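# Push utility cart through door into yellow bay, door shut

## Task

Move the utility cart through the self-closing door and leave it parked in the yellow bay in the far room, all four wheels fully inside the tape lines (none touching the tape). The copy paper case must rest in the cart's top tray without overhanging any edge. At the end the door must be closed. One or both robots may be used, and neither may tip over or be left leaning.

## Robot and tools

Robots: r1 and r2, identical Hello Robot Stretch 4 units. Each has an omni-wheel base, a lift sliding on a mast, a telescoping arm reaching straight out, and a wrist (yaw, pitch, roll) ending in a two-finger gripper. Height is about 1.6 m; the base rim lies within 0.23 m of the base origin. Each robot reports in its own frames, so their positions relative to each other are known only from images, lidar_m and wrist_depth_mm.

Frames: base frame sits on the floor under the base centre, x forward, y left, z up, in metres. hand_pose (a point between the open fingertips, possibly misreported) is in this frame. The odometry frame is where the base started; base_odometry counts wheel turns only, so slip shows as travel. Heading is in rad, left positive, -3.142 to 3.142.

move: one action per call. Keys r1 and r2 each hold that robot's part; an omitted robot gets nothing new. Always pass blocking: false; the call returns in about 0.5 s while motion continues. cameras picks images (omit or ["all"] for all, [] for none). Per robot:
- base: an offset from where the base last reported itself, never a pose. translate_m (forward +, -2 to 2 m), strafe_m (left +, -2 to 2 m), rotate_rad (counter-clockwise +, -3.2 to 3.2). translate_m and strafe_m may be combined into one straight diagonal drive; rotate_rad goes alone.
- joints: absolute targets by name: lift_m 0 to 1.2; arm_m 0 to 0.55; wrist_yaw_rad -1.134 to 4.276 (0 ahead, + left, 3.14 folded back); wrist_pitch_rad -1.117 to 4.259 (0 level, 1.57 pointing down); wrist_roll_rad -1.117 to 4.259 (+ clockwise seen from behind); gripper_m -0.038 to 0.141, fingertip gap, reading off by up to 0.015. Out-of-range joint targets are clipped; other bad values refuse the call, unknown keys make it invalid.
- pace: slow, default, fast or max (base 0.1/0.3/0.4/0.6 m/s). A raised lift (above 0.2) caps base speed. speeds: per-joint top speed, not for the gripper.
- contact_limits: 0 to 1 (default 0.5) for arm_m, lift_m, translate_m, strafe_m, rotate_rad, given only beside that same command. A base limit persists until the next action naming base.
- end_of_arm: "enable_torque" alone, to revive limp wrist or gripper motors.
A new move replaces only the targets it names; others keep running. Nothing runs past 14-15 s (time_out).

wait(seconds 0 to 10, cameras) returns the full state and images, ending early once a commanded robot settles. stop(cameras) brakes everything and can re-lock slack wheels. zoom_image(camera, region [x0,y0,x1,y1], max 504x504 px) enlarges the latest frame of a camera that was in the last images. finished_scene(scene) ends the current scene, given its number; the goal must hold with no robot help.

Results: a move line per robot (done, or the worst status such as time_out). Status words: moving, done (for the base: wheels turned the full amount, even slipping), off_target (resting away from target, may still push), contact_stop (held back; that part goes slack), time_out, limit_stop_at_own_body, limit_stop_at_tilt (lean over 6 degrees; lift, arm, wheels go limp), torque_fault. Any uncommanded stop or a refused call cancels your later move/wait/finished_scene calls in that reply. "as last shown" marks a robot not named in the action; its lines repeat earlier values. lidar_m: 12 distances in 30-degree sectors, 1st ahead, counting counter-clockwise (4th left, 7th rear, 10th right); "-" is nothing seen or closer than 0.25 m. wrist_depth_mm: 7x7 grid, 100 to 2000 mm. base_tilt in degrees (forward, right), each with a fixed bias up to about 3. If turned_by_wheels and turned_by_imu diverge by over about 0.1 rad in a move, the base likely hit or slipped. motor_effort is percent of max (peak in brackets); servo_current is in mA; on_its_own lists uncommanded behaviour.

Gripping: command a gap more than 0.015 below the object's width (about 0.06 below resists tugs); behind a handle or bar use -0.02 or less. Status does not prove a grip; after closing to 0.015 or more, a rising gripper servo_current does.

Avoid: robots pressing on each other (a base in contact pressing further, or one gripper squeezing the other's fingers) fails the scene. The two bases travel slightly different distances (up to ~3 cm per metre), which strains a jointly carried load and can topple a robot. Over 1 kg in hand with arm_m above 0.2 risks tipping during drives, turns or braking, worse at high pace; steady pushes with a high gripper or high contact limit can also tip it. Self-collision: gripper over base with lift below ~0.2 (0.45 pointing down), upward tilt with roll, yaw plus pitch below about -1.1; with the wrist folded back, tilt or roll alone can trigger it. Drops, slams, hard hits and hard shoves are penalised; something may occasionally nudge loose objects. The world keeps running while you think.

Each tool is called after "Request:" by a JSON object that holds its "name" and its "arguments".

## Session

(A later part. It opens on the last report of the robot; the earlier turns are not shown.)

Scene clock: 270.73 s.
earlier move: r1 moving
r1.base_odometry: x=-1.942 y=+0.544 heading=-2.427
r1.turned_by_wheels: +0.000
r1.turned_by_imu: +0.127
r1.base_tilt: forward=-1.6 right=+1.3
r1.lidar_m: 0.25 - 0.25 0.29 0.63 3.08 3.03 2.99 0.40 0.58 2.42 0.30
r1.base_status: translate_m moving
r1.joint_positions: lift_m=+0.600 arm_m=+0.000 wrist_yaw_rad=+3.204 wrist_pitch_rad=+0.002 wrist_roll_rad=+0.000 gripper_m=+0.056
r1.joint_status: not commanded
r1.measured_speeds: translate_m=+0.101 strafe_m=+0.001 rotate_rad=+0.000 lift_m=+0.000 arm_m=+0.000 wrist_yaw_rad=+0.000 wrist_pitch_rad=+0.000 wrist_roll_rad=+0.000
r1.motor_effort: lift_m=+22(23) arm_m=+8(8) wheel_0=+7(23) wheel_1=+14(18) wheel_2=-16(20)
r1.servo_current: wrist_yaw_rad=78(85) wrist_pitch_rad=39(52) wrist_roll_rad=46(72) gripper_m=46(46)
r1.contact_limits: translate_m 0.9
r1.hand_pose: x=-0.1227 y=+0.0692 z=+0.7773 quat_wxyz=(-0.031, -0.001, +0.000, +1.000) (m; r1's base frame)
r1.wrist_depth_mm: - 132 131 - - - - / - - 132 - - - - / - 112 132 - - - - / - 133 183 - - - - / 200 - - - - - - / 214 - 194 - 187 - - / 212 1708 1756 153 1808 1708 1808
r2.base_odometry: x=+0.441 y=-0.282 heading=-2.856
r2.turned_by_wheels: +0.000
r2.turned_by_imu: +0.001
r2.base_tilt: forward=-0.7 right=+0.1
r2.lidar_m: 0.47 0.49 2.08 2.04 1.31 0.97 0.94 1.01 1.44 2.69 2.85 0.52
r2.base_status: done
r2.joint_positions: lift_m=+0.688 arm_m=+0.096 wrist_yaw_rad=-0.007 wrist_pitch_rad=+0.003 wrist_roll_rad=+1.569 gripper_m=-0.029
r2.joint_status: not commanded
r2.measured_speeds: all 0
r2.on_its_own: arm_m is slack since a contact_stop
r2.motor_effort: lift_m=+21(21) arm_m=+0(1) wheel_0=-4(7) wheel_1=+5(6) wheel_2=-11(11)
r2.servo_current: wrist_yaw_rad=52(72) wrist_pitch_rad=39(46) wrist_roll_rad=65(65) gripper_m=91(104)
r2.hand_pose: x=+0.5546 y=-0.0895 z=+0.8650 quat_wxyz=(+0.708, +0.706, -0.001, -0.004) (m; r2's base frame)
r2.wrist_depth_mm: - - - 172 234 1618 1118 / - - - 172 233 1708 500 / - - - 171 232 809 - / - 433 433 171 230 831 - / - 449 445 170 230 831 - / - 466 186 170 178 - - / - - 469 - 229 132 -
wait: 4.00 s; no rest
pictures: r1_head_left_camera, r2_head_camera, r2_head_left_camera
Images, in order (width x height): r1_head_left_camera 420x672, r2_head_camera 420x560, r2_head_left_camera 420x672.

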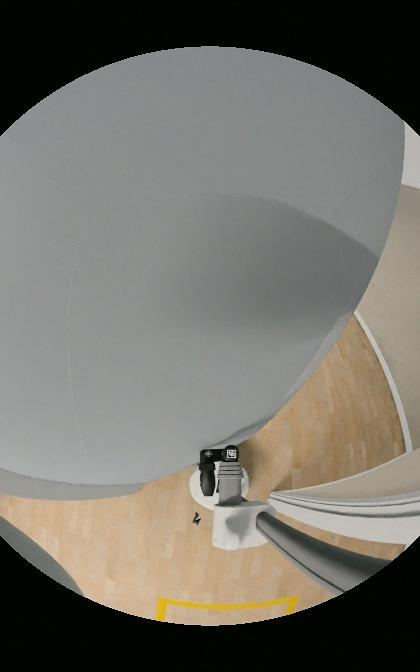

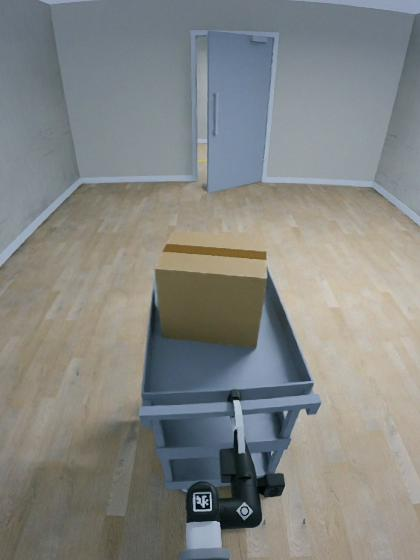

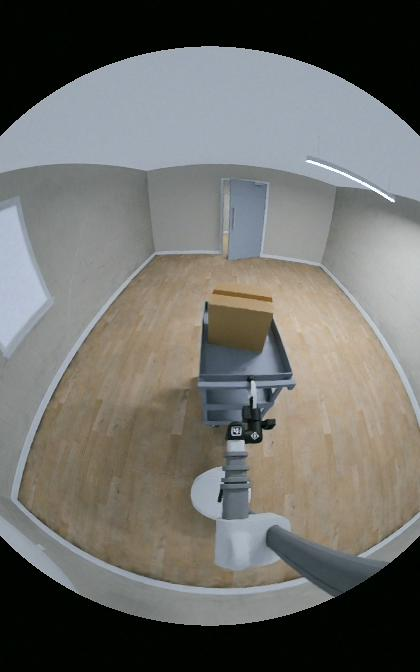

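Request:
{"name": "move", "arguments": {"r1": {"base":{"translate_m":0.35},"pace":"slow","contact_limits":{"translate_m":0.9}}, "r2": {"base":{"translate_m":0.05,"strafe_m":0.3},"pace":"slow"}, "blocking": false, "cameras": []}}

Request:
{"name": "wait", "arguments": {"seconds": 5, "cameras": ["r2_head_camera"]}}

Request:
{"name": "wait", "arguments": {"seconds": 2, "cameras": ["r2_head_left_camera","r2_head_camera","r1_head_left_camera"]}}

Scene clock: 286.20 s.
earlier move: r1 done
move: r1 moving; r2 moving
r1.base_odometry: x=-1.994 y=+0.499 heading=-2.427
r1.turned_by_wheels: +0.001
r1.turned_by_imu: +0.032
r1.base_tilt: forward=-1.6 right=+1.3
r1.lidar_m: 0.25 - 0.25 0.27 0.59 3.13 3.09 3.26 0.46 1.13 2.48 0.31
r1.base_status: translate_m moving
r1.joint_positions: lift_m=+0.600 arm_m=+0.000 wrist_yaw_rad=+3.204 wrist_pitch_rad=+0.002 wrist_roll_rad=+0.000 gripper_m=+0.056
r1.joint_status: not commanded
r1.measured_speeds: translate_m=+0.049 strafe_m=+0.002 rotate_rad=+0.002 lift_m=+0.000 arm_m=+0.000 wrist_yaw_rad=+0.000 wrist_pitch_rad=+0.000 wrist_roll_rad=+0.000
r1.motor_effort: lift_m=+22(22) arm_m=+8(8) wheel_0=+9(9) wheel_1=+11(16) wheel_2=-16(18)
r1.servo_current: wrist_yaw_rad=78(78) wrist_pitch_rad=46(46) wrist_roll_rad=39(52) gripper_m=46(46)
r1.contact_limits: translate_m 0.9
r1.hand_pose: x=-0.1227 y=+0.0692 z=+0.7773 quat_wxyz=(-0.031, -0.001, +0.000, +1.000) (m; r1's base frame)
r1.wrist_depth_mm: - 132 131 - - - - / - - 132 - - - - / - 112 132 - - - - / - 133 182 - - - - / 199 - - - - - - / 215 - 193 - 189 - - / 213 1756 1756 153 1921 1756 1863
r2.base_odometry: x=+0.442 y=-0.295 heading=-2.857
r2.turned_by_wheels: -0.001
r2.turned_by_imu: -0.001
r2.base_tilt: forward=-0.7 right=+0.0
r2.lidar_m: 0.48 0.52 2.03 2.00 1.32 0.98 0.95 1.01 1.46 2.73 2.88 0.52
r2.base_status: translate_m moving; strafe_m moving
r2.joint_positions: lift_m=+0.688 arm_m=+0.096 wrist_yaw_rad=-0.007 wrist_pitch_rad=+0.003 wrist_roll_rad=+1.569 gripper_m=-0.029
r2.joint_status: not commanded
r2.measured_speeds: translate_m=+0.008 strafe_m=+0.052 rotate_rad=-0.001 lift_m=+0.000 arm_m=+0.000 wrist_yaw_rad=+0.000 wrist_pitch_rad=+0.000 wrist_roll_rad=+0.000
r2.on_its_own: arm_m is slack since a contact_stop
r2.motor_effort: lift_m=+21(21) arm_m=+0(0) wheel_0=-11(11) wheel_1=+10(10) wheel_2=-12(14)
r2.servo_current: wrist_yaw_rad=46(72) wrist_pitch_rad=46(46) wrist_roll_rad=46(52) gripper_m=91(98)
r2.hand_pose: x=+0.5546 y=-0.0895 z=+0.8650 quat_wxyz=(+0.708, +0.706, -0.001, -0.004) (m; r2's base frame)
r2.wrist_depth_mm: - - - 173 235 1618 1138 / - - - 173 234 1661 504 / - - - 172 233 820 - / - 436 433 172 231 831 - / - 449 449 170 230 831 - / - 466 186 169 178 - - / - - 473 - 229 132 -
pictures: none
No camera images: "cameras" was empty.

Scene clock: 289.97 s.
earlier move: r1 moving; r2 done
r1.base_odometry: x=-2.247 y=+0.279 heading=-2.427
r1.turned_by_wheels: +0.000
r1.turned_by_imu: +0.036
r1.base_tilt: forward=-1.6 right=+1.2
r1.lidar_m: 0.27 0.25 - 0.25 0.33 3.44 3.40 0.67 0.82 2.37 2.59 3.20
r1.base_status: translate_m moving
r1.joint_positions: lift_m=+0.600 arm_m=+0.000 wrist_yaw_rad=+3.196 wrist_pitch_rad=+0.002 wrist_roll_rad=+0.000 gripper_m=+0.056
r1.joint_status: not commanded
r1.measured_speeds: translate_m=+0.024 strafe_m=+0.000 rotate_rad=+0.001 lift_m=+0.000 arm_m=+0.000 wrist_yaw_rad=+0.000 wrist_pitch_rad=+0.000 wrist_roll_rad=+0.000
r1.motor_effort: lift_m=+22(22) arm_m=+5(8) wheel_0=+4(12) wheel_1=+8(18) wheel_2=-6(18)
r1.servo_current: wrist_yaw_rad=52(91) wrist_pitch_rad=39(52) wrist_roll_rad=65(65) gripper_m=39(52)
r1.contact_limits: translate_m 0.9
r1.hand_pose: x=-0.1219 y=+0.0715 z=+0.7773 quat_wxyz=(-0.027, -0.001, +0.000, +1.000) (m; r1's base frame)
r1.wrist_depth_mm: - 133 133 - - - - / - 112 132 - - - - / - 114 139 - - - - / - 134 186 - - - - / 205 - - - - - - / 220 - 195 - 187 - - / 218 778 1756 143 1921 1708 1756
r2.base_odometry: x=+0.477 y=-0.584 heading=-2.857
r2.turned_by_wheels: +0.001
r2.turned_by_imu: +0.000
r2.base_tilt: forward=-0.7 right=+0.0
r2.lidar_m: 0.50 0.56 1.74 1.73 1.35 1.04 0.98 1.06 1.48 3.00 3.17 0.50
r2.base_status: done
r2.joint_positions: lift_m=+0.688 arm_m=+0.096 wrist_yaw_rad=-0.007 wrist_pitch_rad=+0.003 wrist_roll_rad=+1.569 gripper_m=-0.029
r2.joint_status: not commanded
r2.measured_speeds: all 0
r2.on_its_own: arm_m is slack since a contact_stop
r2.motor_effort: lift_m=+21(21) arm_m=+0(1) wheel_0=-7(16) wheel_1=+4(10) wheel_2=-6(15)
r2.servo_current: wrist_yaw_rad=59(72) wrist_pitch_rad=39(52) wrist_roll_rad=52(65) gripper_m=91(98)
r2.hand_pose: x=+0.5547 y=-0.0893 z=+0.8650 quat_wxyz=(+0.708, +0.706, -0.001, -0.003) (m; r2's base frame)
r2.wrist_depth_mm: - - - 154 211 1576 1138 / - - - 157 215 741 - / - 421 418 160 220 820 - / - 439 439 163 224 831 - / - 473 462 167 229 - - / - - 187 169 177 - - / - - - - 237 1576 -
wait: 3.77 of 5 s (r2 has come to rest)
pictures: r2_head_camera
Images, in order (width x height): r2_head_camera 420x560.

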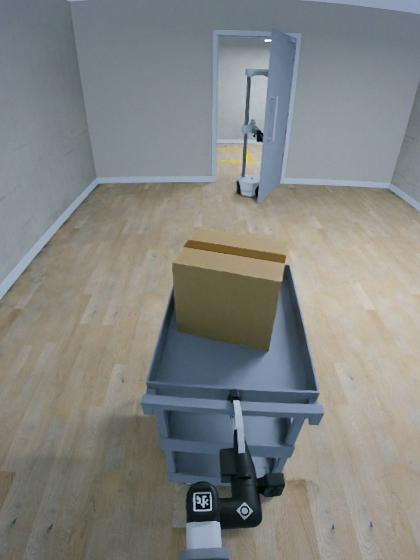

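Scene clock: 290.47 s.
earlier move: r1 done
r1.base_odometry: x=-2.249 y=+0.278 heading=-2.427
r1.turned_by_wheels: +0.000
r1.turned_by_imu: +0.000
r1.base_tilt: forward=-1.5 right=+1.3
r1.lidar_m: 0.28 0.25 - 0.25 0.32 3.42 3.41 0.66 0.85 2.37 2.60 3.19
r1.base_status: done
r1.joint_positions: lift_m=+0.600 arm_m=+0.000 wrist_yaw_rad=+3.196 wrist_pitch_rad=+0.002 wrist_roll_rad=+0.000 gripper_m=+0.056
r1.joint_status: not commanded
r1.measured_speeds: all 0
r1.motor_effort: lift_m=+22(22) arm_m=+4(8) wheel_0=+5(12) wheel_1=+9(18) wheel_2=-6(18)
r1.servo_current: wrist_yaw_rad=20(91) wrist_pitch_rad=39(52) wrist_roll_rad=33(65) gripper_m=39(52)
r1.contact_limits: translate_m 0.9
r1.hand_pose: x=-0.1219 y=+0.0715 z=+0.7773 quat_wxyz=(-0.027, -0.001, +0.000, +1.000) (m; r1's base frame)
r1.wrist_depth_mm: - 133 133 - - - - / - 111 132 - - - - / - 114 139 - - - - / - 134 185 - - - - / 206 - - - - - - / 220 - 194 - 187 - - / 219 768 1756 143 1808 1661 1863
r2.base_odometry: x=+0.477 y=-0.584 heading=-2.857
r2.turned_by_wheels: +0.000
r2.turned_by_imu: +0.000
r2.base_tilt: forward=-0.7 right=+0.1
r2.lidar_m: 0.51 0.50 1.73 1.72 1.36 1.03 0.98 1.01 1.51 3.01 3.18 0.51
r2.base_status: done
r2.joint_positions: lift_m=+0.688 arm_m=+0.096 wrist_yaw_rad=-0.007 wrist_pitch_rad=+0.003 wrist_roll_rad=+1.569 gripper_m=-0.029
r2.joint_status: not commanded
r2.measured_speeds: all 0
r2.on_its_own: arm_m is slack since a contact_stop
r2.motor_effort: lift_m=+21(21) arm_m=+0(1) wheel_0=-7(16) wheel_1=+4(10) wheel_2=-6(15)
r2.servo_current: wrist_yaw_rad=46(72) wrist_pitch_rad=33(52) wrist_roll_rad=52(65) gripper_m=98(98)
r2.hand_pose: x=+0.5547 y=-0.0893 z=+0.8650 quat_wxyz=(+0.708, +0.706, -0.001, -0.003) (m; r2's base frame)
r2.wrist_depth_mm: - - - 154 211 1537 1138 / - - - 157 215 741 - / - 418 418 160 220 809 - / - 439 436 163 224 820 - / - 469 459 167 229 - - / - - 187 169 177 - - / - - - - 236 1576 -
wait: 0.50 of 2 s (r1 has come to rest)
pictures: r1_head_left_camera, r2_head_camera, r2_head_left_camera
Images, in order (width x height): r1_head_left_camera 420x672, r2_head_camera 420x560, r2_head_left_camera 420x672.

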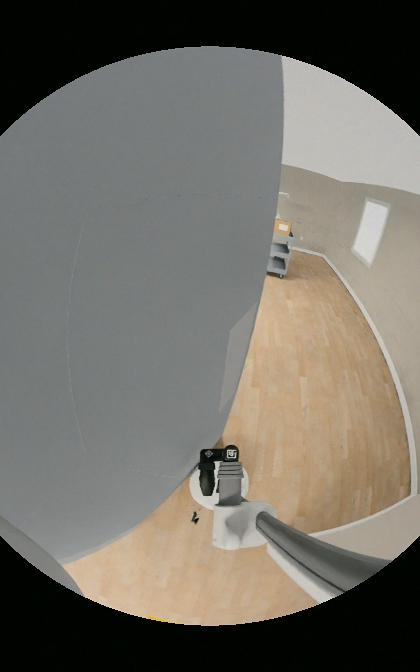

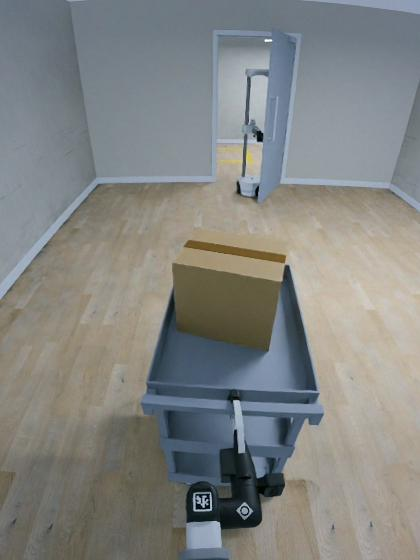

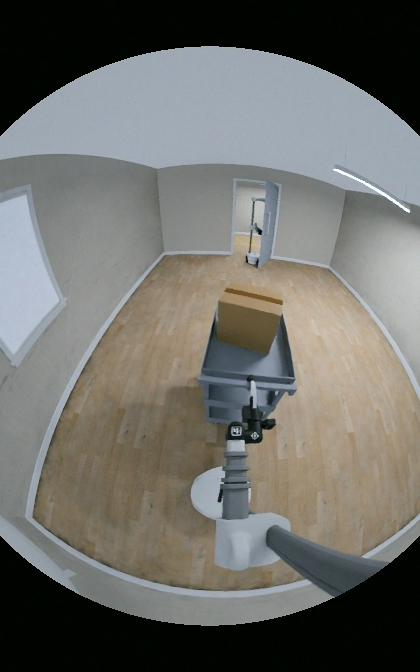

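Request:
{"name": "move", "arguments": {"r1": {"base":{"translate_m":0.25,"strafe_m":0.12},"pace":"slow","contact_limits":{"translate_m":0.9}}, "r2": {"base":{"translate_m":0.48,"strafe_m":-0.1},"pace":"slow"}, "blocking": false, "cameras": []}}

Request:
{"name": "wait", "arguments": {"seconds": 5, "cameras": ["r2_head_camera"]}}

Request:
{"name": "wait", "arguments": {"seconds": 4, "cameras": ["r2_head_left_camera","r2_head_camera","r1_head_left_camera"]}}

Scene clock: 300.10 s.
move: r1 moving; r2 moving
r1.base_odometry: x=-2.255 y=+0.265 heading=-2.426
r1.turned_by_wheels: +0.001
r1.turned_by_imu: +0.000
r1.base_tilt: forward=-1.6 right=+1.3
r1.lidar_m: 0.27 0.25 - 0.25 0.33 3.47 3.42 0.69 0.86 2.35 2.59 3.15
r1.base_status: translate_m moving; strafe_m moving
r1.joint_positions: lift_m=+0.600 arm_m=+0.000 wrist_yaw_rad=+3.196 wrist_pitch_rad=+0.002 wrist_roll_rad=+0.000 gripper_m=+0.056
r1.joint_status: not commanded
r1.measured_speeds: translate_m=+0.049 strafe_m=+0.023 rotate_rad=-0.002 lift_m=+0.000 arm_m=+0.000 wrist_yaw_rad=+0.000 wrist_pitch_rad=+0.000 wrist_roll_rad=+0.000
r1.motor_effort: lift_m=+22(22) arm_m=+5(5) wheel_0=+5(7) wheel_1=+12(15) wheel_2=-9(13)
r1.servo_current: wrist_yaw_rad=46(59) wrist_pitch_rad=46(46) wrist_roll_rad=46(52) gripper_m=39(46)
r1.contact_limits: translate_m 0.9
r1.hand_pose: x=-0.1219 y=+0.0715 z=+0.7773 quat_wxyz=(-0.027, -0.001, +0.000, +1.000) (m; r1's base frame)
r1.wrist_depth_mm: - 133 133 - - - - / - 112 133 - - - - / - 114 138 - - - - / - 134 186 - - - - / 206 - - - - - - / 220 - 193 - 187 - - / 218 164 1756 143 1661 1618 1808
r2.base_odometry: x=+0.465 y=-0.585 heading=-2.857
r2.turned_by_wheels: +0.000
r2.turned_by_imu: +0.000
r2.base_tilt: forward=-0.7 right=+0.1
r2.lidar_m: 0.51 0.56 1.75 1.73 1.40 1.05 0.98 1.05 1.50 3.00 3.17 0.49
r2.base_status: translate_m moving; strafe_m moving
r2.joint_positions: lift_m=+0.688 arm_m=+0.096 wrist_yaw_rad=-0.007 wrist_pitch_rad=+0.003 wrist_roll_rad=+1.569 gripper_m=-0.029
r2.joint_status: not commanded
r2.measured_speeds: translate_m=+0.050 strafe_m=-0.010 rotate_rad=+0.000 lift_m=+0.000 arm_m=+0.000 wrist_yaw_rad=+0.000 wrist_pitch_rad=+0.000 wrist_roll_rad=+0.000
r2.on_its_own: arm_m is slack since a contact_stop
r2.motor_effort: lift_m=+21(21) arm_m=+0(1) wheel_0=+11(11) wheel_1=+6(8) wheel_2=-18(19)
r2.servo_current: wrist_yaw_rad=52(59) wrist_pitch_rad=33(46) wrist_roll_rad=39(52) gripper_m=85(98)
r2.hand_pose: x=+0.5547 y=-0.0893 z=+0.8650 quat_wxyz=(+0.708, +0.706, -0.001, -0.003) (m; r2's base frame)
r2.wrist_depth_mm: - - - 153 211 1537 1160 / - - - 156 215 741 - / - 418 415 158 218 820 - / - 439 433 162 223 820 - / - 466 462 165 225 - - / - - 186 167 179 - - / - - - - 235 1464 -
pictures: none
No camera images: "cameras" was empty.

Scene clock: 303.57 s.
earlier move: r1 done; r2 moving
r1.base_odometry: x=-2.359 y=+0.023 heading=-2.426
r1.turned_by_wheels: +0.000
r1.turned_by_imu: +0.001
r1.base_tilt: forward=-1.6 right=+1.2
r1.lidar_m: 5.08 0.25 - 0.25 0.25 0.46 3.66 0.96 1.24 2.51 2.78 2.64
r1.base_status: done
r1.joint_positions: lift_m=+0.600 arm_m=+0.000 wrist_yaw_rad=+3.196 wrist_pitch_rad=+0.002 wrist_roll_rad=+0.000 gripper_m=+0.056
r1.joint_status: not commanded
r1.measured_speeds: all 0
r1.motor_effort: lift_m=+22(22) arm_m=+5(5) wheel_0=+0(7) wheel_1=+9(15) wheel_2=-4(13)
r1.servo_current: wrist_yaw_rad=46(65) wrist_pitch_rad=46(52) wrist_roll_rad=59(65) gripper_m=39(46)
r1.contact_limits: translate_m 0.9
r1.hand_pose: x=-0.1219 y=+0.0715 z=+0.7773 quat_wxyz=(-0.027, -0.001, +0.000, +1.000) (m; r1's base frame)
r1.wrist_depth_mm: - 133 132 - - - 402 / - 112 133 - - - 407 / - 114 138 - - - 418 / - 134 185 - - - 427 / 205 - - - - - 430 / 213 - 193 - 187 - 430 / 219 960 1756 153 1756 609 427
r2.base_odometry: x=+0.130 y=-0.612 heading=-2.856
r2.turned_by_wheels: +0.001
r2.turned_by_imu: +0.003
r2.base_tilt: forward=-0.7 right=+0.0
r2.lidar_m: 0.43 0.43 1.83 1.75 1.83 1.39 1.30 1.42 2.00 2.95 3.12 0.53
r2.base_status: translate_m moving; strafe_m moving
r2.joint_positions: lift_m=+0.688 arm_m=+0.096 wrist_yaw_rad=+0.003 wrist_pitch_rad=+0.003 wrist_roll_rad=+1.569 gripper_m=-0.029
r2.joint_status: not commanded
r2.measured_speeds: translate_m=+0.097 strafe_m=-0.021 rotate_rad=-0.002 lift_m=+0.000 arm_m=+0.000 wrist_yaw_rad=+0.000 wrist_pitch_rad=+0.000 wrist_roll_rad=+0.000
r2.on_its_own: arm_m is slack since a contact_stop
r2.motor_effort: lift_m=+21(21) arm_m=+0(1) wheel_0=+7(15) wheel_1=+7(8) wheel_2=-8(19)
r2.servo_current: wrist_yaw_rad=52(65) wrist_pitch_rad=39(52) wrist_roll_rad=46(59) gripper_m=85(98)
r2.hand_pose: x=+0.5555 y=-0.0866 z=+0.8650 quat_wxyz=(+0.708, +0.706, +0.002, +0.000) (m; r2's base frame)
r2.wrist_depth_mm: - - - 224 297 1336 1025 / - - - 268 279 1499 1098 / - - - 199 263 1708 525 / - - - 187 249 798 - / - 439 442 180 237 842 - / - 436 187 169 178 - - / - 430 427 - 220 - -
wait: 3.47 of 5 s (r1 has come to rest)
pictures: r2_head_camera
Images, in order (width x height): r2_head_camera 420x560.

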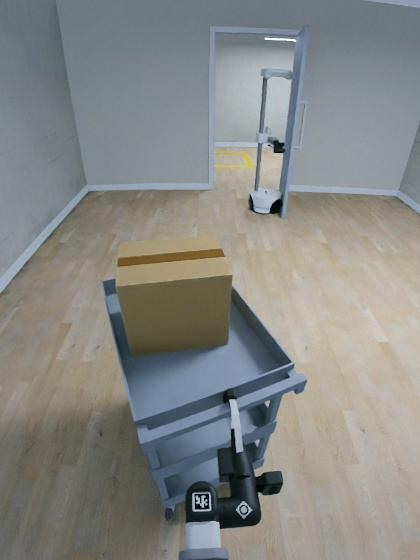

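Scene clock: 305.77 s.
earlier move: r2 done
r1.base_odometry: x=-2.359 y=+0.023 heading=-2.426
r1.turned_by_wheels: +0.000
r1.turned_by_imu: +0.000
r1.base_tilt: forward=-1.6 right=+1.3
r1.lidar_m: 5.08 0.25 - 0.25 0.25 0.48 3.62 0.94 1.21 2.52 2.73 2.56
r1.base_status: done
r1.joint_positions: lift_m=+0.600 arm_m=+0.000 wrist_yaw_rad=+3.196 wrist_pitch_rad=+0.002 wrist_roll_rad=+0.000 gripper_m=+0.056
r1.joint_status: not commanded
r1.measured_speeds: all 0
r1.motor_effort: lift_m=+22(22) arm_m=+5(5) wheel_0=+1(7) wheel_1=+9(15) wheel_2=-4(13)
r1.servo_current: wrist_yaw_rad=59(78) wrist_pitch_rad=46(52) wrist_roll_rad=46(65) gripper_m=39(46)
r1.contact_limits: translate_m 0.9
r1.hand_pose: x=-0.1219 y=+0.0715 z=+0.7773 quat_wxyz=(-0.027, -0.001, +0.000, +1.000) (m; r1's base frame)
r1.wrist_depth_mm: - 132 133 - - - 399 / - 112 132 - - - 413 / - 114 138 - - - 421 / - 134 185 - - - 427 / 206 - - - - - 430 / 213 - 194 - 187 - 430 / 218 976 1808 153 1808 609 427
r2.base_odometry: x=-0.012 y=-0.623 heading=-2.856
r2.turned_by_wheels: +0.000
r2.turned_by_imu: +0.001
r2.base_tilt: forward=-0.7 right=+0.1
r2.lidar_m: 0.39 0.39 1.85 1.77 1.93 1.52 1.45 1.57 2.20 2.92 3.08 0.55
r2.base_status: done
r2.joint_positions: lift_m=+0.688 arm_m=+0.096 wrist_yaw_rad=+0.003 wrist_pitch_rad=+0.003 wrist_roll_rad=+1.569 gripper_m=-0.029
r2.joint_status: not commanded
r2.measured_speeds: all 0
r2.on_its_own: arm_m is slack since a contact_stop
r2.motor_effort: lift_m=+21(21) arm_m=+0(1) wheel_0=+6(15) wheel_1=+4(8) wheel_2=-6(19)
r2.servo_current: wrist_yaw_rad=46(65) wrist_pitch_rad=46(52) wrist_roll_rad=46(59) gripper_m=85(98)
r2.hand_pose: x=+0.5555 y=-0.0866 z=+0.8650 quat_wxyz=(+0.708, +0.706, +0.002, +0.000) (m; r2's base frame)
r2.wrist_depth_mm: - - - 276 - 1618 1138 / - - - 245 324 334 338 / - - - 220 293 1618 1205 / - - - 200 263 1756 525 / - - - 185 242 820 - / - 430 186 168 178 - - / - 410 410 - 213 - -
wait: 2.20 of 4 s (r2 has come to rest)
pictures: r1_head_left_camera, r2_head_camera, r2_head_left_camera
Images, in order (width x height): r1_head_left_camera 420x672, r2_head_camera 420x560, r2_head_left_camera 420x672.

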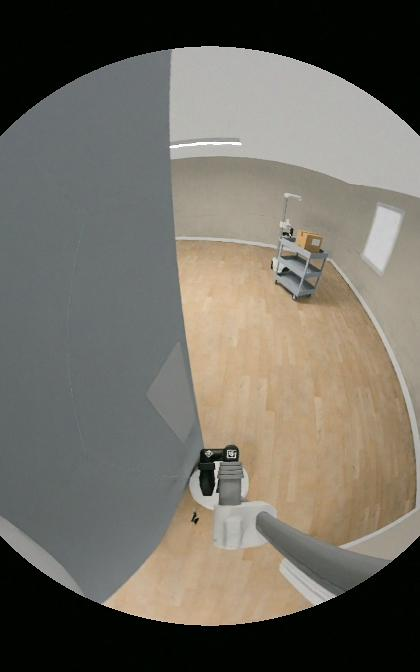

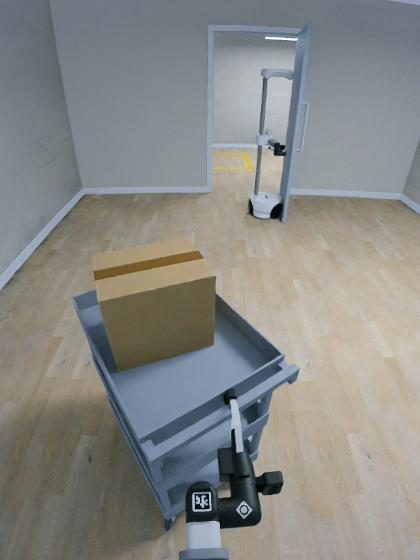

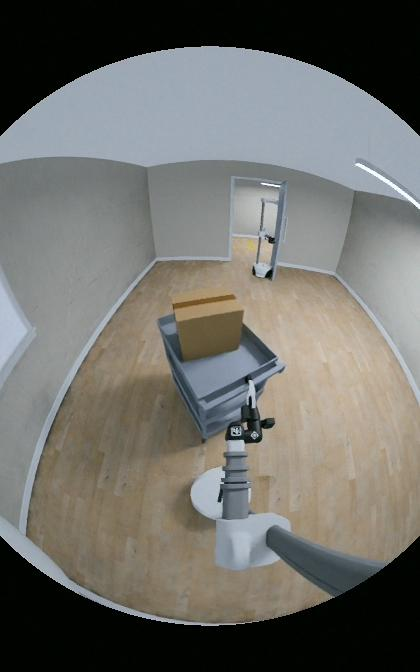

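Request:
{"name": "move", "arguments": {"r1": {"base":{"translate_m":0.15,"strafe_m":0.2},"pace":"slow","contact_limits":{"translate_m":0.9}}, "r2": {"base":{"translate_m":0.15,"strafe_m":-0.25},"pace":"slow"}, "blocking": false, "cameras": []}}

Request:
{"name": "wait", "arguments": {"seconds": 2.7, "cameras": []}}

Request:
{"name": "wait", "arguments": {"seconds": 1, "cameras": []}}

Request:
{"name": "move", "arguments": {"r2": {"base":{"rotate_rad":0.35},"pace":"slow"}, "blocking": false, "cameras": []}}

Request:
{"name": "wait", "arguments": {"seconds": 1.5, "cameras": ["r2_head_left_camera","r2_head_camera","r1_head_left_camera"]}}

Scene clock: 329.57 s.
move: r1 moving; r2 moving
r1.base_odometry: x=-2.358 y=+0.011 heading=-2.426
r1.turned_by_wheels: +0.000
r1.turned_by_imu: +0.000
r1.base_tilt: forward=-1.6 right=+1.3
r1.lidar_m: 5.08 0.25 0.25 0.25 0.25 0.42 3.66 0.96 1.23 2.53 2.76 2.55
r1.base_status: translate_m moving; strafe_m moving
r1.joint_positions: lift_m=+0.600 arm_m=+0.000 wrist_yaw_rad=+3.196 wrist_pitch_rad=+0.002 wrist_roll_rad=+0.000 gripper_m=+0.056
r1.joint_status: not commanded
r1.measured_speeds: translate_m=+0.030 strafe_m=+0.039 rotate_rad=+0.003 lift_m=+0.000 arm_m=+0.000 wrist_yaw_rad=+0.000 wrist_pitch_rad=+0.000 wrist_roll_rad=+0.000
r1.motor_effort: lift_m=+22(22) arm_m=+4(5) wheel_0=-7(8) wheel_1=+12(14) wheel_2=-7(8)
r1.servo_current: wrist_yaw_rad=39(59) wrist_pitch_rad=39(52) wrist_roll_rad=33(59) gripper_m=46(46)
r1.contact_limits: translate_m 0.9
r1.hand_pose: x=-0.1219 y=+0.0715 z=+0.7773 quat_wxyz=(-0.027, -0.001, +0.000, +1.000) (m; r1's base frame)
r1.wrist_depth_mm: - 133 133 - - - 379 / - 112 133 - - - 387 / - 114 138 - - - 397 / - 134 186 - - - 402 / 206 - - - - - 404 / 220 - 195 - 187 - 404 / 217 991 1756 153 1808 559 407
r2.base_odometry: x=-0.021 y=-0.615 heading=-2.856
r2.turned_by_wheels: +0.000
r2.turned_by_imu: +0.001
r2.base_tilt: forward=-0.7 right=+0.1
r2.lidar_m: 0.37 0.36 1.85 1.78 1.93 1.53 1.48 1.58 2.23 2.92 3.08 0.54
r2.base_status: translate_m moving; strafe_m moving
r2.joint_positions: lift_m=+0.688 arm_m=+0.096 wrist_yaw_rad=+0.003 wrist_pitch_rad=+0.003 wrist_roll_rad=+1.569 gripper_m=-0.029
r2.joint_status: not commanded
r2.measured_speeds: translate_m=+0.025 strafe_m=-0.041 rotate_rad=+0.003 lift_m=+0.000 arm_m=+0.000 wrist_yaw_rad=+0.000 wrist_pitch_rad=+0.000 wrist_roll_rad=+0.000
r2.on_its_own: arm_m is slack since a contact_stop
r2.motor_effort: lift_m=+21(21) arm_m=+0(0) wheel_0=+12(13) wheel_1=-6(6) wheel_2=-5(10)
r2.servo_current: wrist_yaw_rad=46(52) wrist_pitch_rad=33(46) wrist_roll_rad=39(52) gripper_m=78(85)
r2.hand_pose: x=+0.5555 y=-0.0866 z=+0.8650 quat_wxyz=(+0.708, +0.706, +0.002, +0.000) (m; r2's base frame)
r2.wrist_depth_mm: - - - 276 - 1708 1160 / - - - 246 327 336 338 / - - - 221 294 1708 1229 / - - - 202 263 1708 525 / - - - 186 244 759 - / - 430 185 169 179 - - / - 415 407 - 212 - -
pictures: none
No camera images: "cameras" was empty.

Scene clock: 332.27 s.
earlier move: r1 moving; r2 moving
r1.base_odometry: x=-2.341 y=-0.222 heading=-2.426
r1.turned_by_wheels: +0.000
r1.turned_by_imu: +0.002
r1.base_tilt: forward=-1.5 right=+1.3
r1.lidar_m: 4.96 0.28 0.25 - 0.25 0.31 4.13 1.18 1.41 2.72 3.02 2.53
r1.base_status: translate_m moving; strafe_m moving
r1.joint_positions: lift_m=+0.600 arm_m=+0.000 wrist_yaw_rad=+3.196 wrist_pitch_rad=+0.002 wrist_roll_rad=+0.000 gripper_m=+0.056
r1.joint_status: not commanded
r1.measured_speeds: translate_m=+0.018 strafe_m=+0.024 rotate_rad=+0.002 lift_m=+0.000 arm_m=+0.000 wrist_yaw_rad=+0.000 wrist_pitch_rad=+0.000 wrist_roll_rad=+0.000
r1.motor_effort: lift_m=+22(22) arm_m=+4(5) wheel_0=-4(9) wheel_1=+7(15) wheel_2=-4(8)
r1.servo_current: wrist_yaw_rad=59(65) wrist_pitch_rad=39(52) wrist_roll_rad=39(78) gripper_m=39(52)
r1.contact_limits: translate_m 0.9
r1.hand_pose: x=-0.1219 y=+0.0715 z=+0.7773 quat_wxyz=(-0.027, -0.001, +0.000, +1.000) (m; r1's base frame)
r1.wrist_depth_mm: - 133 132 - - 336 208 / - 112 132 - - 312 212 / - 114 139 - - 315 213 / - 134 186 - - 319 215 / 204 - - - - 322 216 / 212 - 194 - 188 322 216 / 217 1756 1756 153 768 270 216
r2.base_odometry: x=-0.207 y=-0.443 heading=-2.855
r2.turned_by_wheels: +0.001
r2.turned_by_imu: +0.004
r2.base_tilt: forward=-0.7 right=+0.1
r2.lidar_m: 0.33 0.35 2.02 1.98 2.14 1.67 1.62 1.72 2.45 2.71 2.89 0.62
r2.base_status: translate_m moving; strafe_m moving
r2.joint_positions: lift_m=+0.688 arm_m=+0.096 wrist_yaw_rad=+0.010 wrist_pitch_rad=+0.003 wrist_roll_rad=+1.569 gripper_m=-0.029
r2.joint_status: not commanded
r2.measured_speeds: translate_m=+0.037 strafe_m=-0.062 rotate_rad=+0.002 lift_m=+0.000 arm_m=+0.000 wrist_yaw_rad=+0.000 wrist_pitch_rad=+0.000 wrist_roll_rad=+0.000
r2.on_its_own: arm_m is slack since a contact_stop
r2.motor_effort: lift_m=+21(21) arm_m=+0(1) wheel_0=+14(18) wheel_1=-2(6) wheel_2=+2(10)
r2.servo_current: wrist_yaw_rad=65(72) wrist_pitch_rad=46(46) wrist_roll_rad=46(59) gripper_m=85(91)
r2.hand_pose: x=+0.5561 y=-0.0846 z=+0.8650 quat_wxyz=(+0.708, +0.707, +0.005, +0.002) (m; r2's base frame)
r2.wrist_depth_mm: - - - - - 1618 1160 / - - - - - 1661 1182 / - - - 338 - 1464 1118 / - - - 233 332 1618 1182 / - - - 195 260 1708 492 / - - 187 162 178 1537 - / - 399 392 - 198 133 -
wait: 2.70 s; no rest
pictures: none
No camera images: "cameras" was empty.

Scene clock: 332.83 s.
earlier move: r1 done; r2 moving
r1.base_odometry: x=-2.341 y=-0.226 heading=-2.426
r1.turned_by_wheels: +0.000
r1.turned_by_imu: +0.000
r1.base_tilt: forward=-1.6 right=+1.3
r1.lidar_m: 4.95 0.25 0.25 - 0.25 0.29 4.11 1.18 1.43 2.73 3.03 2.50
r1.base_status: done
r1.joint_positions: lift_m=+0.600 arm_m=+0.000 wrist_yaw_rad=+3.196 wrist_pitch_rad=+0.002 wrist_roll_rad=+0.000 gripper_m=+0.056
r1.joint_status: not commanded
r1.measured_speeds: all 0
r1.motor_effort: lift_m=+22(22) arm_m=+4(5) wheel_0=-4(9) wheel_1=+8(15) wheel_2=-3(8)
r1.servo_current: wrist_yaw_rad=46(65) wrist_pitch_rad=46(52) wrist_roll_rad=26(78) gripper_m=46(52)
r1.contact_limits: translate_m 0.9
r1.hand_pose: x=-0.1219 y=+0.0715 z=+0.7773 quat_wxyz=(-0.027, -0.001, +0.000, +1.000) (m; r1's base frame)
r1.wrist_depth_mm: - 133 132 - - 306 207 / - 112 133 - - 309 210 / - 114 139 - - 315 211 / - 134 186 - - 315 213 / 205 - - - - 319 215 / 213 - 194 - 188 319 215 / 217 1808 1708 154 741 268 215
r2.base_odometry: x=-0.225 y=-0.426 heading=-2.856
r2.turned_by_wheels: +0.000
r2.turned_by_imu: +0.000
r2.base_tilt: forward=-0.6 right=+0.0
r2.lidar_m: 0.34 0.36 2.10 2.02 2.18 1.69 1.62 1.73 2.45 2.70 2.87 0.60
r2.base_status: translate_m moving; strafe_m moving
r2.joint_positions: lift_m=+0.688 arm_m=+0.096 wrist_yaw_rad=+0.010 wrist_pitch_rad=+0.003 wrist_roll_rad=+1.569 gripper_m=-0.029
r2.joint_status: not commanded
r2.measured_speeds: translate_m=+0.008 strafe_m=-0.014 rotate_rad=+0.000 lift_m=+0.000 arm_m=+0.000 wrist_yaw_rad=+0.000 wrist_pitch_rad=+0.000 wrist_roll_rad=+0.000
r2.on_its_own: arm_m is slack since a contact_stop
r2.motor_effort: lift_m=+21(21) arm_m=+0(1) wheel_0=+12(18) wheel_1=-2(6) wheel_2=+1(10)
r2.servo_current: wrist_yaw_rad=65(72) wrist_pitch_rad=46(46) wrist_roll_rad=39(59) gripper_m=78(98)
r2.hand_pose: x=+0.5561 y=-0.0846 z=+0.8650 quat_wxyz=(+0.708, +0.707, +0.005, +0.002) (m; r2's base frame)
r2.wrist_depth_mm: - - - - - 1618 1138 / - - - - - 1661 1160 / - - - 338 - 1576 1118 / - - - 236 343 1576 1182 / - - - 189 264 1661 480 / - - 186 161 178 1576 559 / - 402 394 - 197 133 -
wait: 0.57 of 1 s (r1 has come to rest)
pictures: none
No camera images: "cameras" was empty.

Scene clock: 333.33 s.
earlier move: r2 done
move: r2 moving
r1: as last shown
r1.lidar_m: 4.96 0.25 0.25 - 0.25 0.29 4.13 1.17 1.40 2.74 3.02 2.52
r1.motor_effort: lift_m=+22(22) arm_m=+5(5) wheel_0=-4(5) wheel_1=+8(8) wheel_2=-3(3)
r1.servo_current: wrist_yaw_rad=39(59) wrist_pitch_rad=46(46) wrist_roll_rad=59(72) gripper_m=39(46)
r1.contact_limits: translate_m 0.9
r1.wrist_depth_mm: - 133 132 - - 306 207 / - 112 133 - - 307 210 / - 114 139 - - 310 213 / - 134 186 - - 317 213 / 205 - - - - 317 215 / 213 - 193 - 187 319 215 / 217 1808 1756 153 732 268 214
r2.base_odometry: x=-0.226 y=-0.425 heading=-2.734
r2.turned_by_wheels: +0.121
r2.turned_by_imu: +0.115
r2.base_tilt: forward=-0.7 right=+0.1
r2.lidar_m: 0.32 0.39 2.05 2.00 2.03 1.65 1.63 1.79 2.70 2.67 2.98 0.60
r2.base_status: rotate_rad moving
r2.joint_positions: lift_m=+0.688 arm_m=+0.096 wrist_yaw_rad=-0.020 wrist_pitch_rad=+0.003 wrist_roll_rad=+1.569 gripper_m=-0.029
r2.joint_status: not commanded
r2.measured_speeds: translate_m=-0.001 strafe_m=+0.002 rotate_rad=+0.474 lift_m=+0.000 arm_m=+0.000 wrist_yaw_rad=-0.102 wrist_pitch_rad=+0.000 wrist_roll_rad=+0.000
r2.on_its_own: arm_m is slack since a contact_stop
r2.motor_effort: lift_m=+21(21) arm_m=+0(0) wheel_0=-18(18) wheel_1=-11(11) wheel_2=-23(23)
r2.servo_current: wrist_yaw_rad=111(111) wrist_pitch_rad=46(46) wrist_roll_rad=46(52) gripper_m=78(91)
r2.hand_pose: x=+0.5534 y=-0.0932 z=+0.8650 quat_wxyz=(+0.708, +0.707, -0.006, -0.008) (m; r2's base frame)
r2.wrist_depth_mm: - - - - - 1661 1160 / - - - - - 1618 1160 / - - - 340 - 1464 1098 / - - - 222 314 1576 1182 / - - - 178 253 1708 488 / - - 186 148 180 1576 - / - 392 394 - 195 133 -
pictures: none
No camera images: "cameras" was empty.

Scene clock: 334.17 s.
earlier move: r2 contact_stop
r1.base_odometry: x=-2.341 y=-0.226 heading=-2.426
r1.turned_by_wheels: +0.000
r1.turned_by_imu: +0.000
r1.base_tilt: forward=-1.6 right=+1.3
r1.lidar_m: 4.95 0.27 0.25 - 0.25 0.29 4.14 1.17 1.43 2.74 3.03 2.52
r1.base_status: not commanded
r1.joint_positions: lift_m=+0.600 arm_m=+0.000 wrist_yaw_rad=+3.196 wrist_pitch_rad=+0.002 wrist_roll_rad=+0.000 gripper_m=+0.056
r1.joint_status: not commanded
r1.measured_speeds: all 0
r1.motor_effort: lift_m=+22(22) arm_m=+5(5) wheel_0=-4(5) wheel_1=+8(8) wheel_2=-3(3)
r1.servo_current: wrist_yaw_rad=52(72) wrist_pitch_rad=39(46) wrist_roll_rad=33(72) gripper_m=46(46)
r1.contact_limits: translate_m 0.9
r1.hand_pose: x=-0.1219 y=+0.0715 z=+0.7773 quat_wxyz=(-0.027, -0.001, +0.000, +1.000) (m; r1's base frame)
r1.wrist_depth_mm: - 133 132 - - 306 208 / - 112 133 - - 307 211 / - 114 138 - - 314 212 / - 134 185 - - 317 213 / 206 - - - - 319 215 / 213 - 194 - 187 319 215 / 217 1756 1756 153 741 266 215
r2.base_odometry: x=-0.238 y=-0.421 heading=-2.628
r2.turned_by_wheels: +0.106
r2.turned_by_imu: +0.076
r2.base_tilt: forward=-0.7 right=+0.0
r2.lidar_m: 0.33 0.39 2.03 2.04 1.95 1.65 1.64 1.90 2.70 2.68 3.10 0.56
r2.base_status: rotate_rad contact_stop (by the wheels' count: +0.228 of +0.350)
r2.joint_positions: lift_m=+0.688 arm_m=+0.096 wrist_yaw_rad=+0.007 wrist_pitch_rad=+0.003 wrist_roll_rad=+1.569 gripper_m=-0.029
r2.joint_status: not commanded
r2.measured_speeds: all 0
r2.on_its_own: the wheels are slack since a contact_stop; arm_m is slack since a contact_stop
r2.motor_effort: lift_m=+21(21) arm_m=+1(1) wheel_0=+0(18) wheel_1=+0(13) wheel_2=+0(31)
r2.servo_current: wrist_yaw_rad=52(156) wrist_pitch_rad=39(46) wrist_roll_rad=46(59) gripper_m=85(91)
r2.hand_pose: x=+0.5558 y=-0.0854 z=+0.8650 quat_wxyz=(+0.708, +0.707, +0.004, +0.001) (m; r2's base frame)
r2.wrist_depth_mm: - - - - - 1618 1138 / - - - 306 - 1661 1160 / - - - 309 347 359 362 / - - - 216 290 1661 484 / - - - 189 250 1708 - / - - 185 162 179 676 - / - 397 399 - 202 - -
wait: 0.83 of 1.5 s (r2 has come to rest)
pictures: r1_head_left_camera, r2_head_camera, r2_head_left_camera
Images, in order (width x height): r1_head_left_camera 420x672, r2_head_camera 420x560, r2_head_left_camera 420x672.

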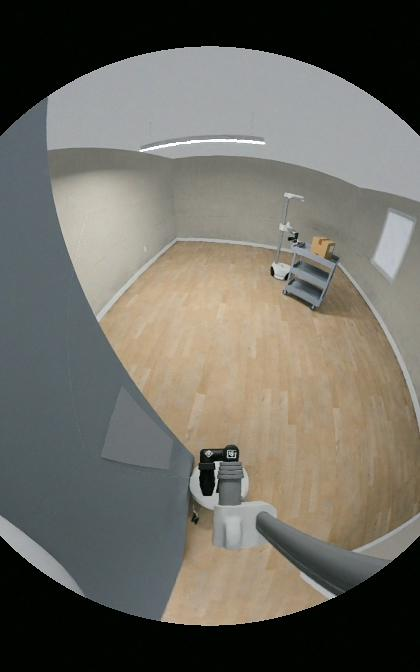

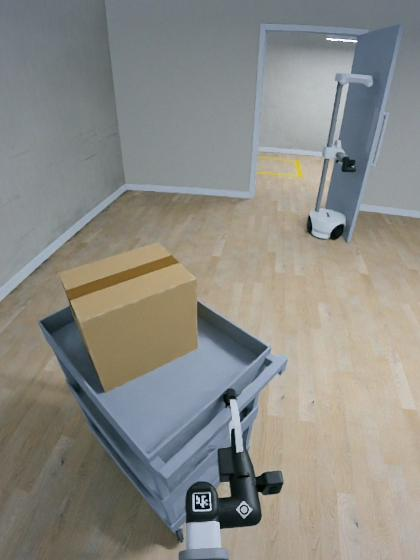

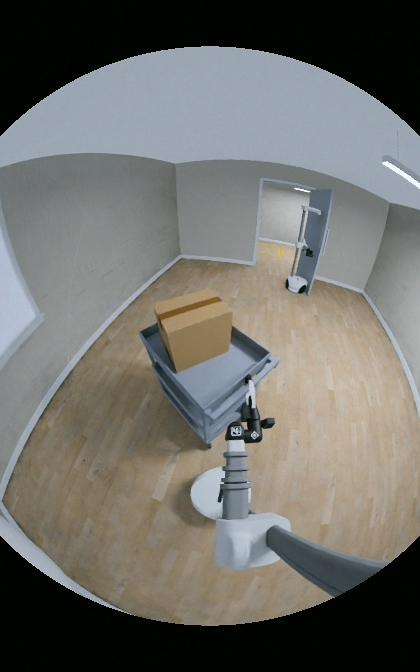

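Request:
{"name": "move", "arguments": {"r2": {"base":{"translate_m":-0.95,"strafe_m":-0.75},"pace":"slow"}, "blocking": false, "cameras": []}}

Request:
{"name": "wait", "arguments": {"seconds": 6, "cameras": ["r2_head_camera"]}}

Request:
{"name": "wait", "arguments": {"seconds": 8, "cameras": ["r2_head_left_camera","r2_head_camera","r1_head_left_camera"]}}

Scene clock: 341.13 s.
move: r2 moving
r1: as last shown
r1.lidar_m: 4.94 0.26 0.25 - 0.25 0.28 4.13 1.18 1.43 2.73 3.01 2.53
r1.servo_current: wrist_yaw_rad=46(59) wrist_pitch_rad=46(46) wrist_roll_rad=33(65) gripper_m=39(46)
r1.contact_limits: translate_m 0.9
r1.wrist_depth_mm: - 133 133 - - 304 207 / - 112 132 - - 307 210 / - 114 138 - - 314 213 / - 134 186 - - 317 213 / 205 - - - - 319 214 / 213 - 193 - 188 320 214 / 217 1756 1708 153 732 267 215
r2.base_odometry: x=-0.232 y=-0.409 heading=-2.627
r2.turned_by_wheels: +0.001
r2.turned_by_imu: +0.002
r2.base_tilt: forward=-0.7 right=+0.1
r2.lidar_m: 0.34 0.36 2.04 2.05 1.92 1.65 1.62 1.91 2.67 2.67 3.07 0.57
r2.base_status: translate_m moving; strafe_m moving
r2.joint_positions: lift_m=+0.688 arm_m=+0.096 wrist_yaw_rad=+0.007 wrist_pitch_rad=+0.003 wrist_roll_rad=+1.569 gripper_m=-0.029
r2.joint_status: not commanded
r2.measured_speeds: translate_m=-0.041 strafe_m=-0.032 rotate_rad=+0.000 lift_m=+0.000 arm_m=+0.000 wrist_yaw_rad=+0.000 wrist_pitch_rad=+0.000 wrist_roll_rad=+0.000
r2.on_its_own: arm_m is slack since a contact_stop
r2.motor_effort: lift_m=+20(21) arm_m=+0(0) wheel_0=+12(12) wheel_1=-6(9) wheel_2=+13(13)
r2.servo_current: wrist_yaw_rad=59(65) wrist_pitch_rad=46(46) wrist_roll_rad=33(52) gripper_m=85(91)
r2.hand_pose: x=+0.5558 y=-0.0854 z=+0.8650 quat_wxyz=(+0.708, +0.707, +0.004, +0.001) (m; r2's base frame)
r2.wrist_depth_mm: - - - - - 1618 1138 / - - - 306 - 1661 1138 / - - - 248 347 357 362 / - - - 214 289 1708 492 / - - - 189 251 1708 - / - - 185 162 179 691 - / - 394 402 - 203 - -
pictures: none
No camera images: "cameras" was empty.

Scene clock: 347.13 s.
earlier move: r2 moving
r1.base_odometry: x=-2.341 y=-0.226 heading=-2.426
r1.turned_by_wheels: +0.000
r1.turned_by_imu: +0.000
r1.base_tilt: forward=-1.6 right=+1.3
r1.lidar_m: 2.69 0.25 0.25 - 0.25 0.29 4.14 1.19 1.41 2.71 2.99 2.52
r1.base_status: not commanded
r1.joint_positions: lift_m=+0.600 arm_m=+0.000 wrist_yaw_rad=+3.196 wrist_pitch_rad=+0.002 wrist_roll_rad=+0.000 gripper_m=+0.056
r1.joint_status: not commanded
r1.measured_speeds: all 0
r1.motor_effort: lift_m=+22(22) arm_m=+5(5) wheel_0=-5(5) wheel_1=+8(9) wheel_2=-3(3)
r1.servo_current: wrist_yaw_rad=65(72) wrist_pitch_rad=39(52) wrist_roll_rad=33(78) gripper_m=39(52)
r1.contact_limits: translate_m 0.9
r1.hand_pose: x=-0.1219 y=+0.0715 z=+0.7773 quat_wxyz=(-0.027, -0.001, +0.000, +1.000) (m; r1's base frame)
r1.wrist_depth_mm: - 133 133 - - 304 208 / - 112 133 - - 307 210 / - 114 138 - - 312 212 / - 134 185 - - 315 213 / 206 - - - - 320 214 / 213 - 194 - 188 319 215 / 216 1756 1756 154 741 267 216
r2.base_odometry: x=-0.009 y=+0.137 heading=-2.627
r2.turned_by_wheels: -0.001
r2.turned_by_imu: +0.001
r2.base_tilt: forward=-0.7 right=+0.1
r2.lidar_m: 0.42 0.45 2.52 2.54 1.53 1.28 1.27 1.49 2.21 2.21 2.53 0.52
r2.base_status: translate_m moving; strafe_m moving
r2.joint_positions: lift_m=+0.688 arm_m=+0.096 wrist_yaw_rad=+0.003 wrist_pitch_rad=+0.003 wrist_roll_rad=+1.569 gripper_m=-0.029
r2.joint_status: not commanded
r2.measured_speeds: translate_m=-0.079 strafe_m=-0.064 rotate_rad=-0.001 lift_m=+0.000 arm_m=+0.000 wrist_yaw_rad=+0.000 wrist_pitch_rad=+0.000 wrist_roll_rad=+0.000
r2.on_its_own: arm_m is slack since a contact_stop
r2.motor_effort: lift_m=+21(21) arm_m=+0(1) wheel_0=+4(16) wheel_1=-8(10) wheel_2=+11(19)
r2.servo_current: wrist_yaw_rad=46(78) wrist_pitch_rad=39(52) wrist_roll_rad=46(59) gripper_m=85(91)
r2.hand_pose: x=+0.5555 y=-0.0864 z=+0.8650 quat_wxyz=(+0.708, +0.707, +0.002, +0.000) (m; r2's base frame)
r2.wrist_depth_mm: - - - 224 297 1366 1060 / - - - 270 281 1576 424 / - - - 198 262 1708 504 / - - - 187 250 820 - / - 442 442 180 237 831 - / - 436 186 169 178 - - / - 427 427 - 218 - -
wait: 6.00 s; no rest
pictures: r2_head_camera
Images, in order (width x height): r2_head_camera 420x560.

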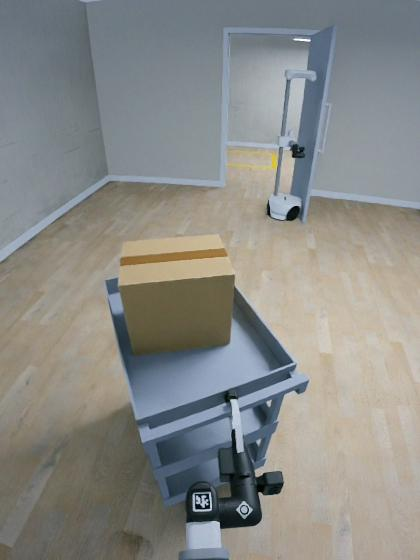

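Scene clock: 353.93 s.
earlier move: r2 done
r1.base_odometry: x=-2.341 y=-0.226 heading=-2.426
r1.turned_by_wheels: +0.000
r1.turned_by_imu: +0.000
r1.base_tilt: forward=-1.6 right=+1.3
r1.lidar_m: 2.85 0.27 0.25 - 0.25 0.29 4.13 1.18 1.44 2.74 3.04 4.63
r1.base_status: not commanded
r1.joint_positions: lift_m=+0.600 arm_m=+0.000 wrist_yaw_rad=+3.196 wrist_pitch_rad=+0.002 wrist_roll_rad=+0.000 gripper_m=+0.056
r1.joint_status: not commanded
r1.measured_speeds: all 0
r1.motor_effort: lift_m=+22(22) arm_m=+5(5) wheel_0=-4(5) wheel_1=+8(9) wheel_2=-3(3)
r1.servo_current: wrist_yaw_rad=52(72) wrist_pitch_rad=39(52) wrist_roll_rad=59(78) gripper_m=33(52)
r1.contact_limits: translate_m 0.9
r1.hand_pose: x=-0.1219 y=+0.0715 z=+0.7773 quat_wxyz=(-0.027, -0.001, +0.000, +1.000) (m; r1's base frame)
r1.wrist_depth_mm: - 133 132 - - 304 207 / - 112 133 - - 309 210 / - 114 139 - - 312 212 / - 134 185 - - 317 213 / 205 - - - - 315 215 / 213 - 194 - 187 320 215 / 217 1708 1756 154 741 268 215
r2.base_odometry: x=+0.220 y=+0.699 heading=-2.628
r2.turned_by_wheels: +0.000
r2.turned_by_imu: +0.000
r2.base_tilt: forward=-0.7 right=+0.1
r2.lidar_m: 0.49 0.49 3.01 1.96 1.08 0.91 0.91 1.08 1.73 1.72 2.01 0.51
r2.base_status: done
r2.joint_positions: lift_m=+0.688 arm_m=+0.096 wrist_yaw_rad=+0.002 wrist_pitch_rad=+0.003 wrist_roll_rad=+1.569 gripper_m=-0.029
r2.joint_status: not commanded
r2.measured_speeds: all 0
r2.on_its_own: arm_m is slack since a contact_stop
r2.motor_effort: lift_m=+21(21) arm_m=+0(1) wheel_0=+2(16) wheel_1=-5(10) wheel_2=+7(19)
r2.servo_current: wrist_yaw_rad=46(78) wrist_pitch_rad=39(52) wrist_roll_rad=52(65) gripper_m=85(91)
r2.hand_pose: x=+0.5554 y=-0.0868 z=+0.8650 quat_wxyz=(+0.708, +0.707, +0.002, +0.000) (m; r2's base frame)
r2.wrist_depth_mm: - - - 168 229 1618 1160 / - - - 169 229 1537 - / - - 569 170 230 809 - / - 436 436 170 231 842 - / - 455 449 170 230 831 - / - - 185 171 178 - - / - - 480 - 232 544 -
wait: 6.80 of 8 s (r2 has come to rest)
pictures: r1_head_left_camera, r2_head_camera, r2_head_left_camera
Images, in order (width x height): r1_head_left_camera 420x672, r2_head_camera 420x560, r2_head_left_camera 420x672.

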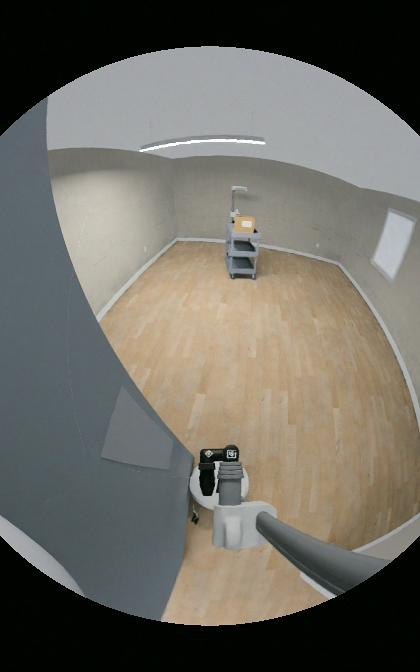

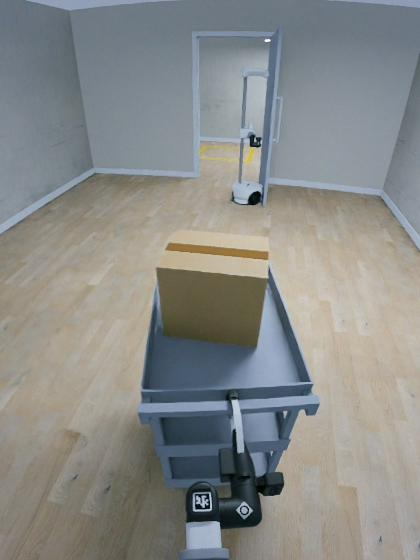

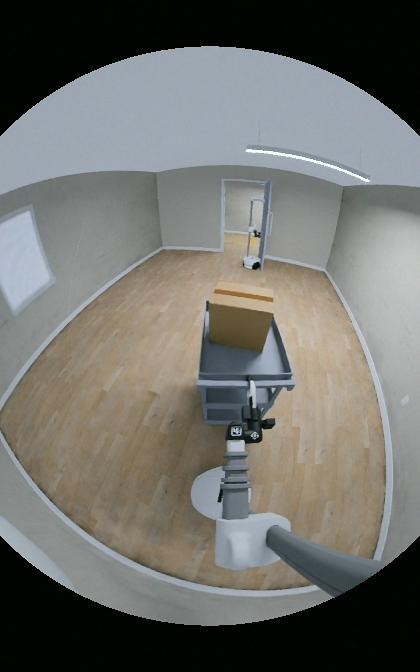

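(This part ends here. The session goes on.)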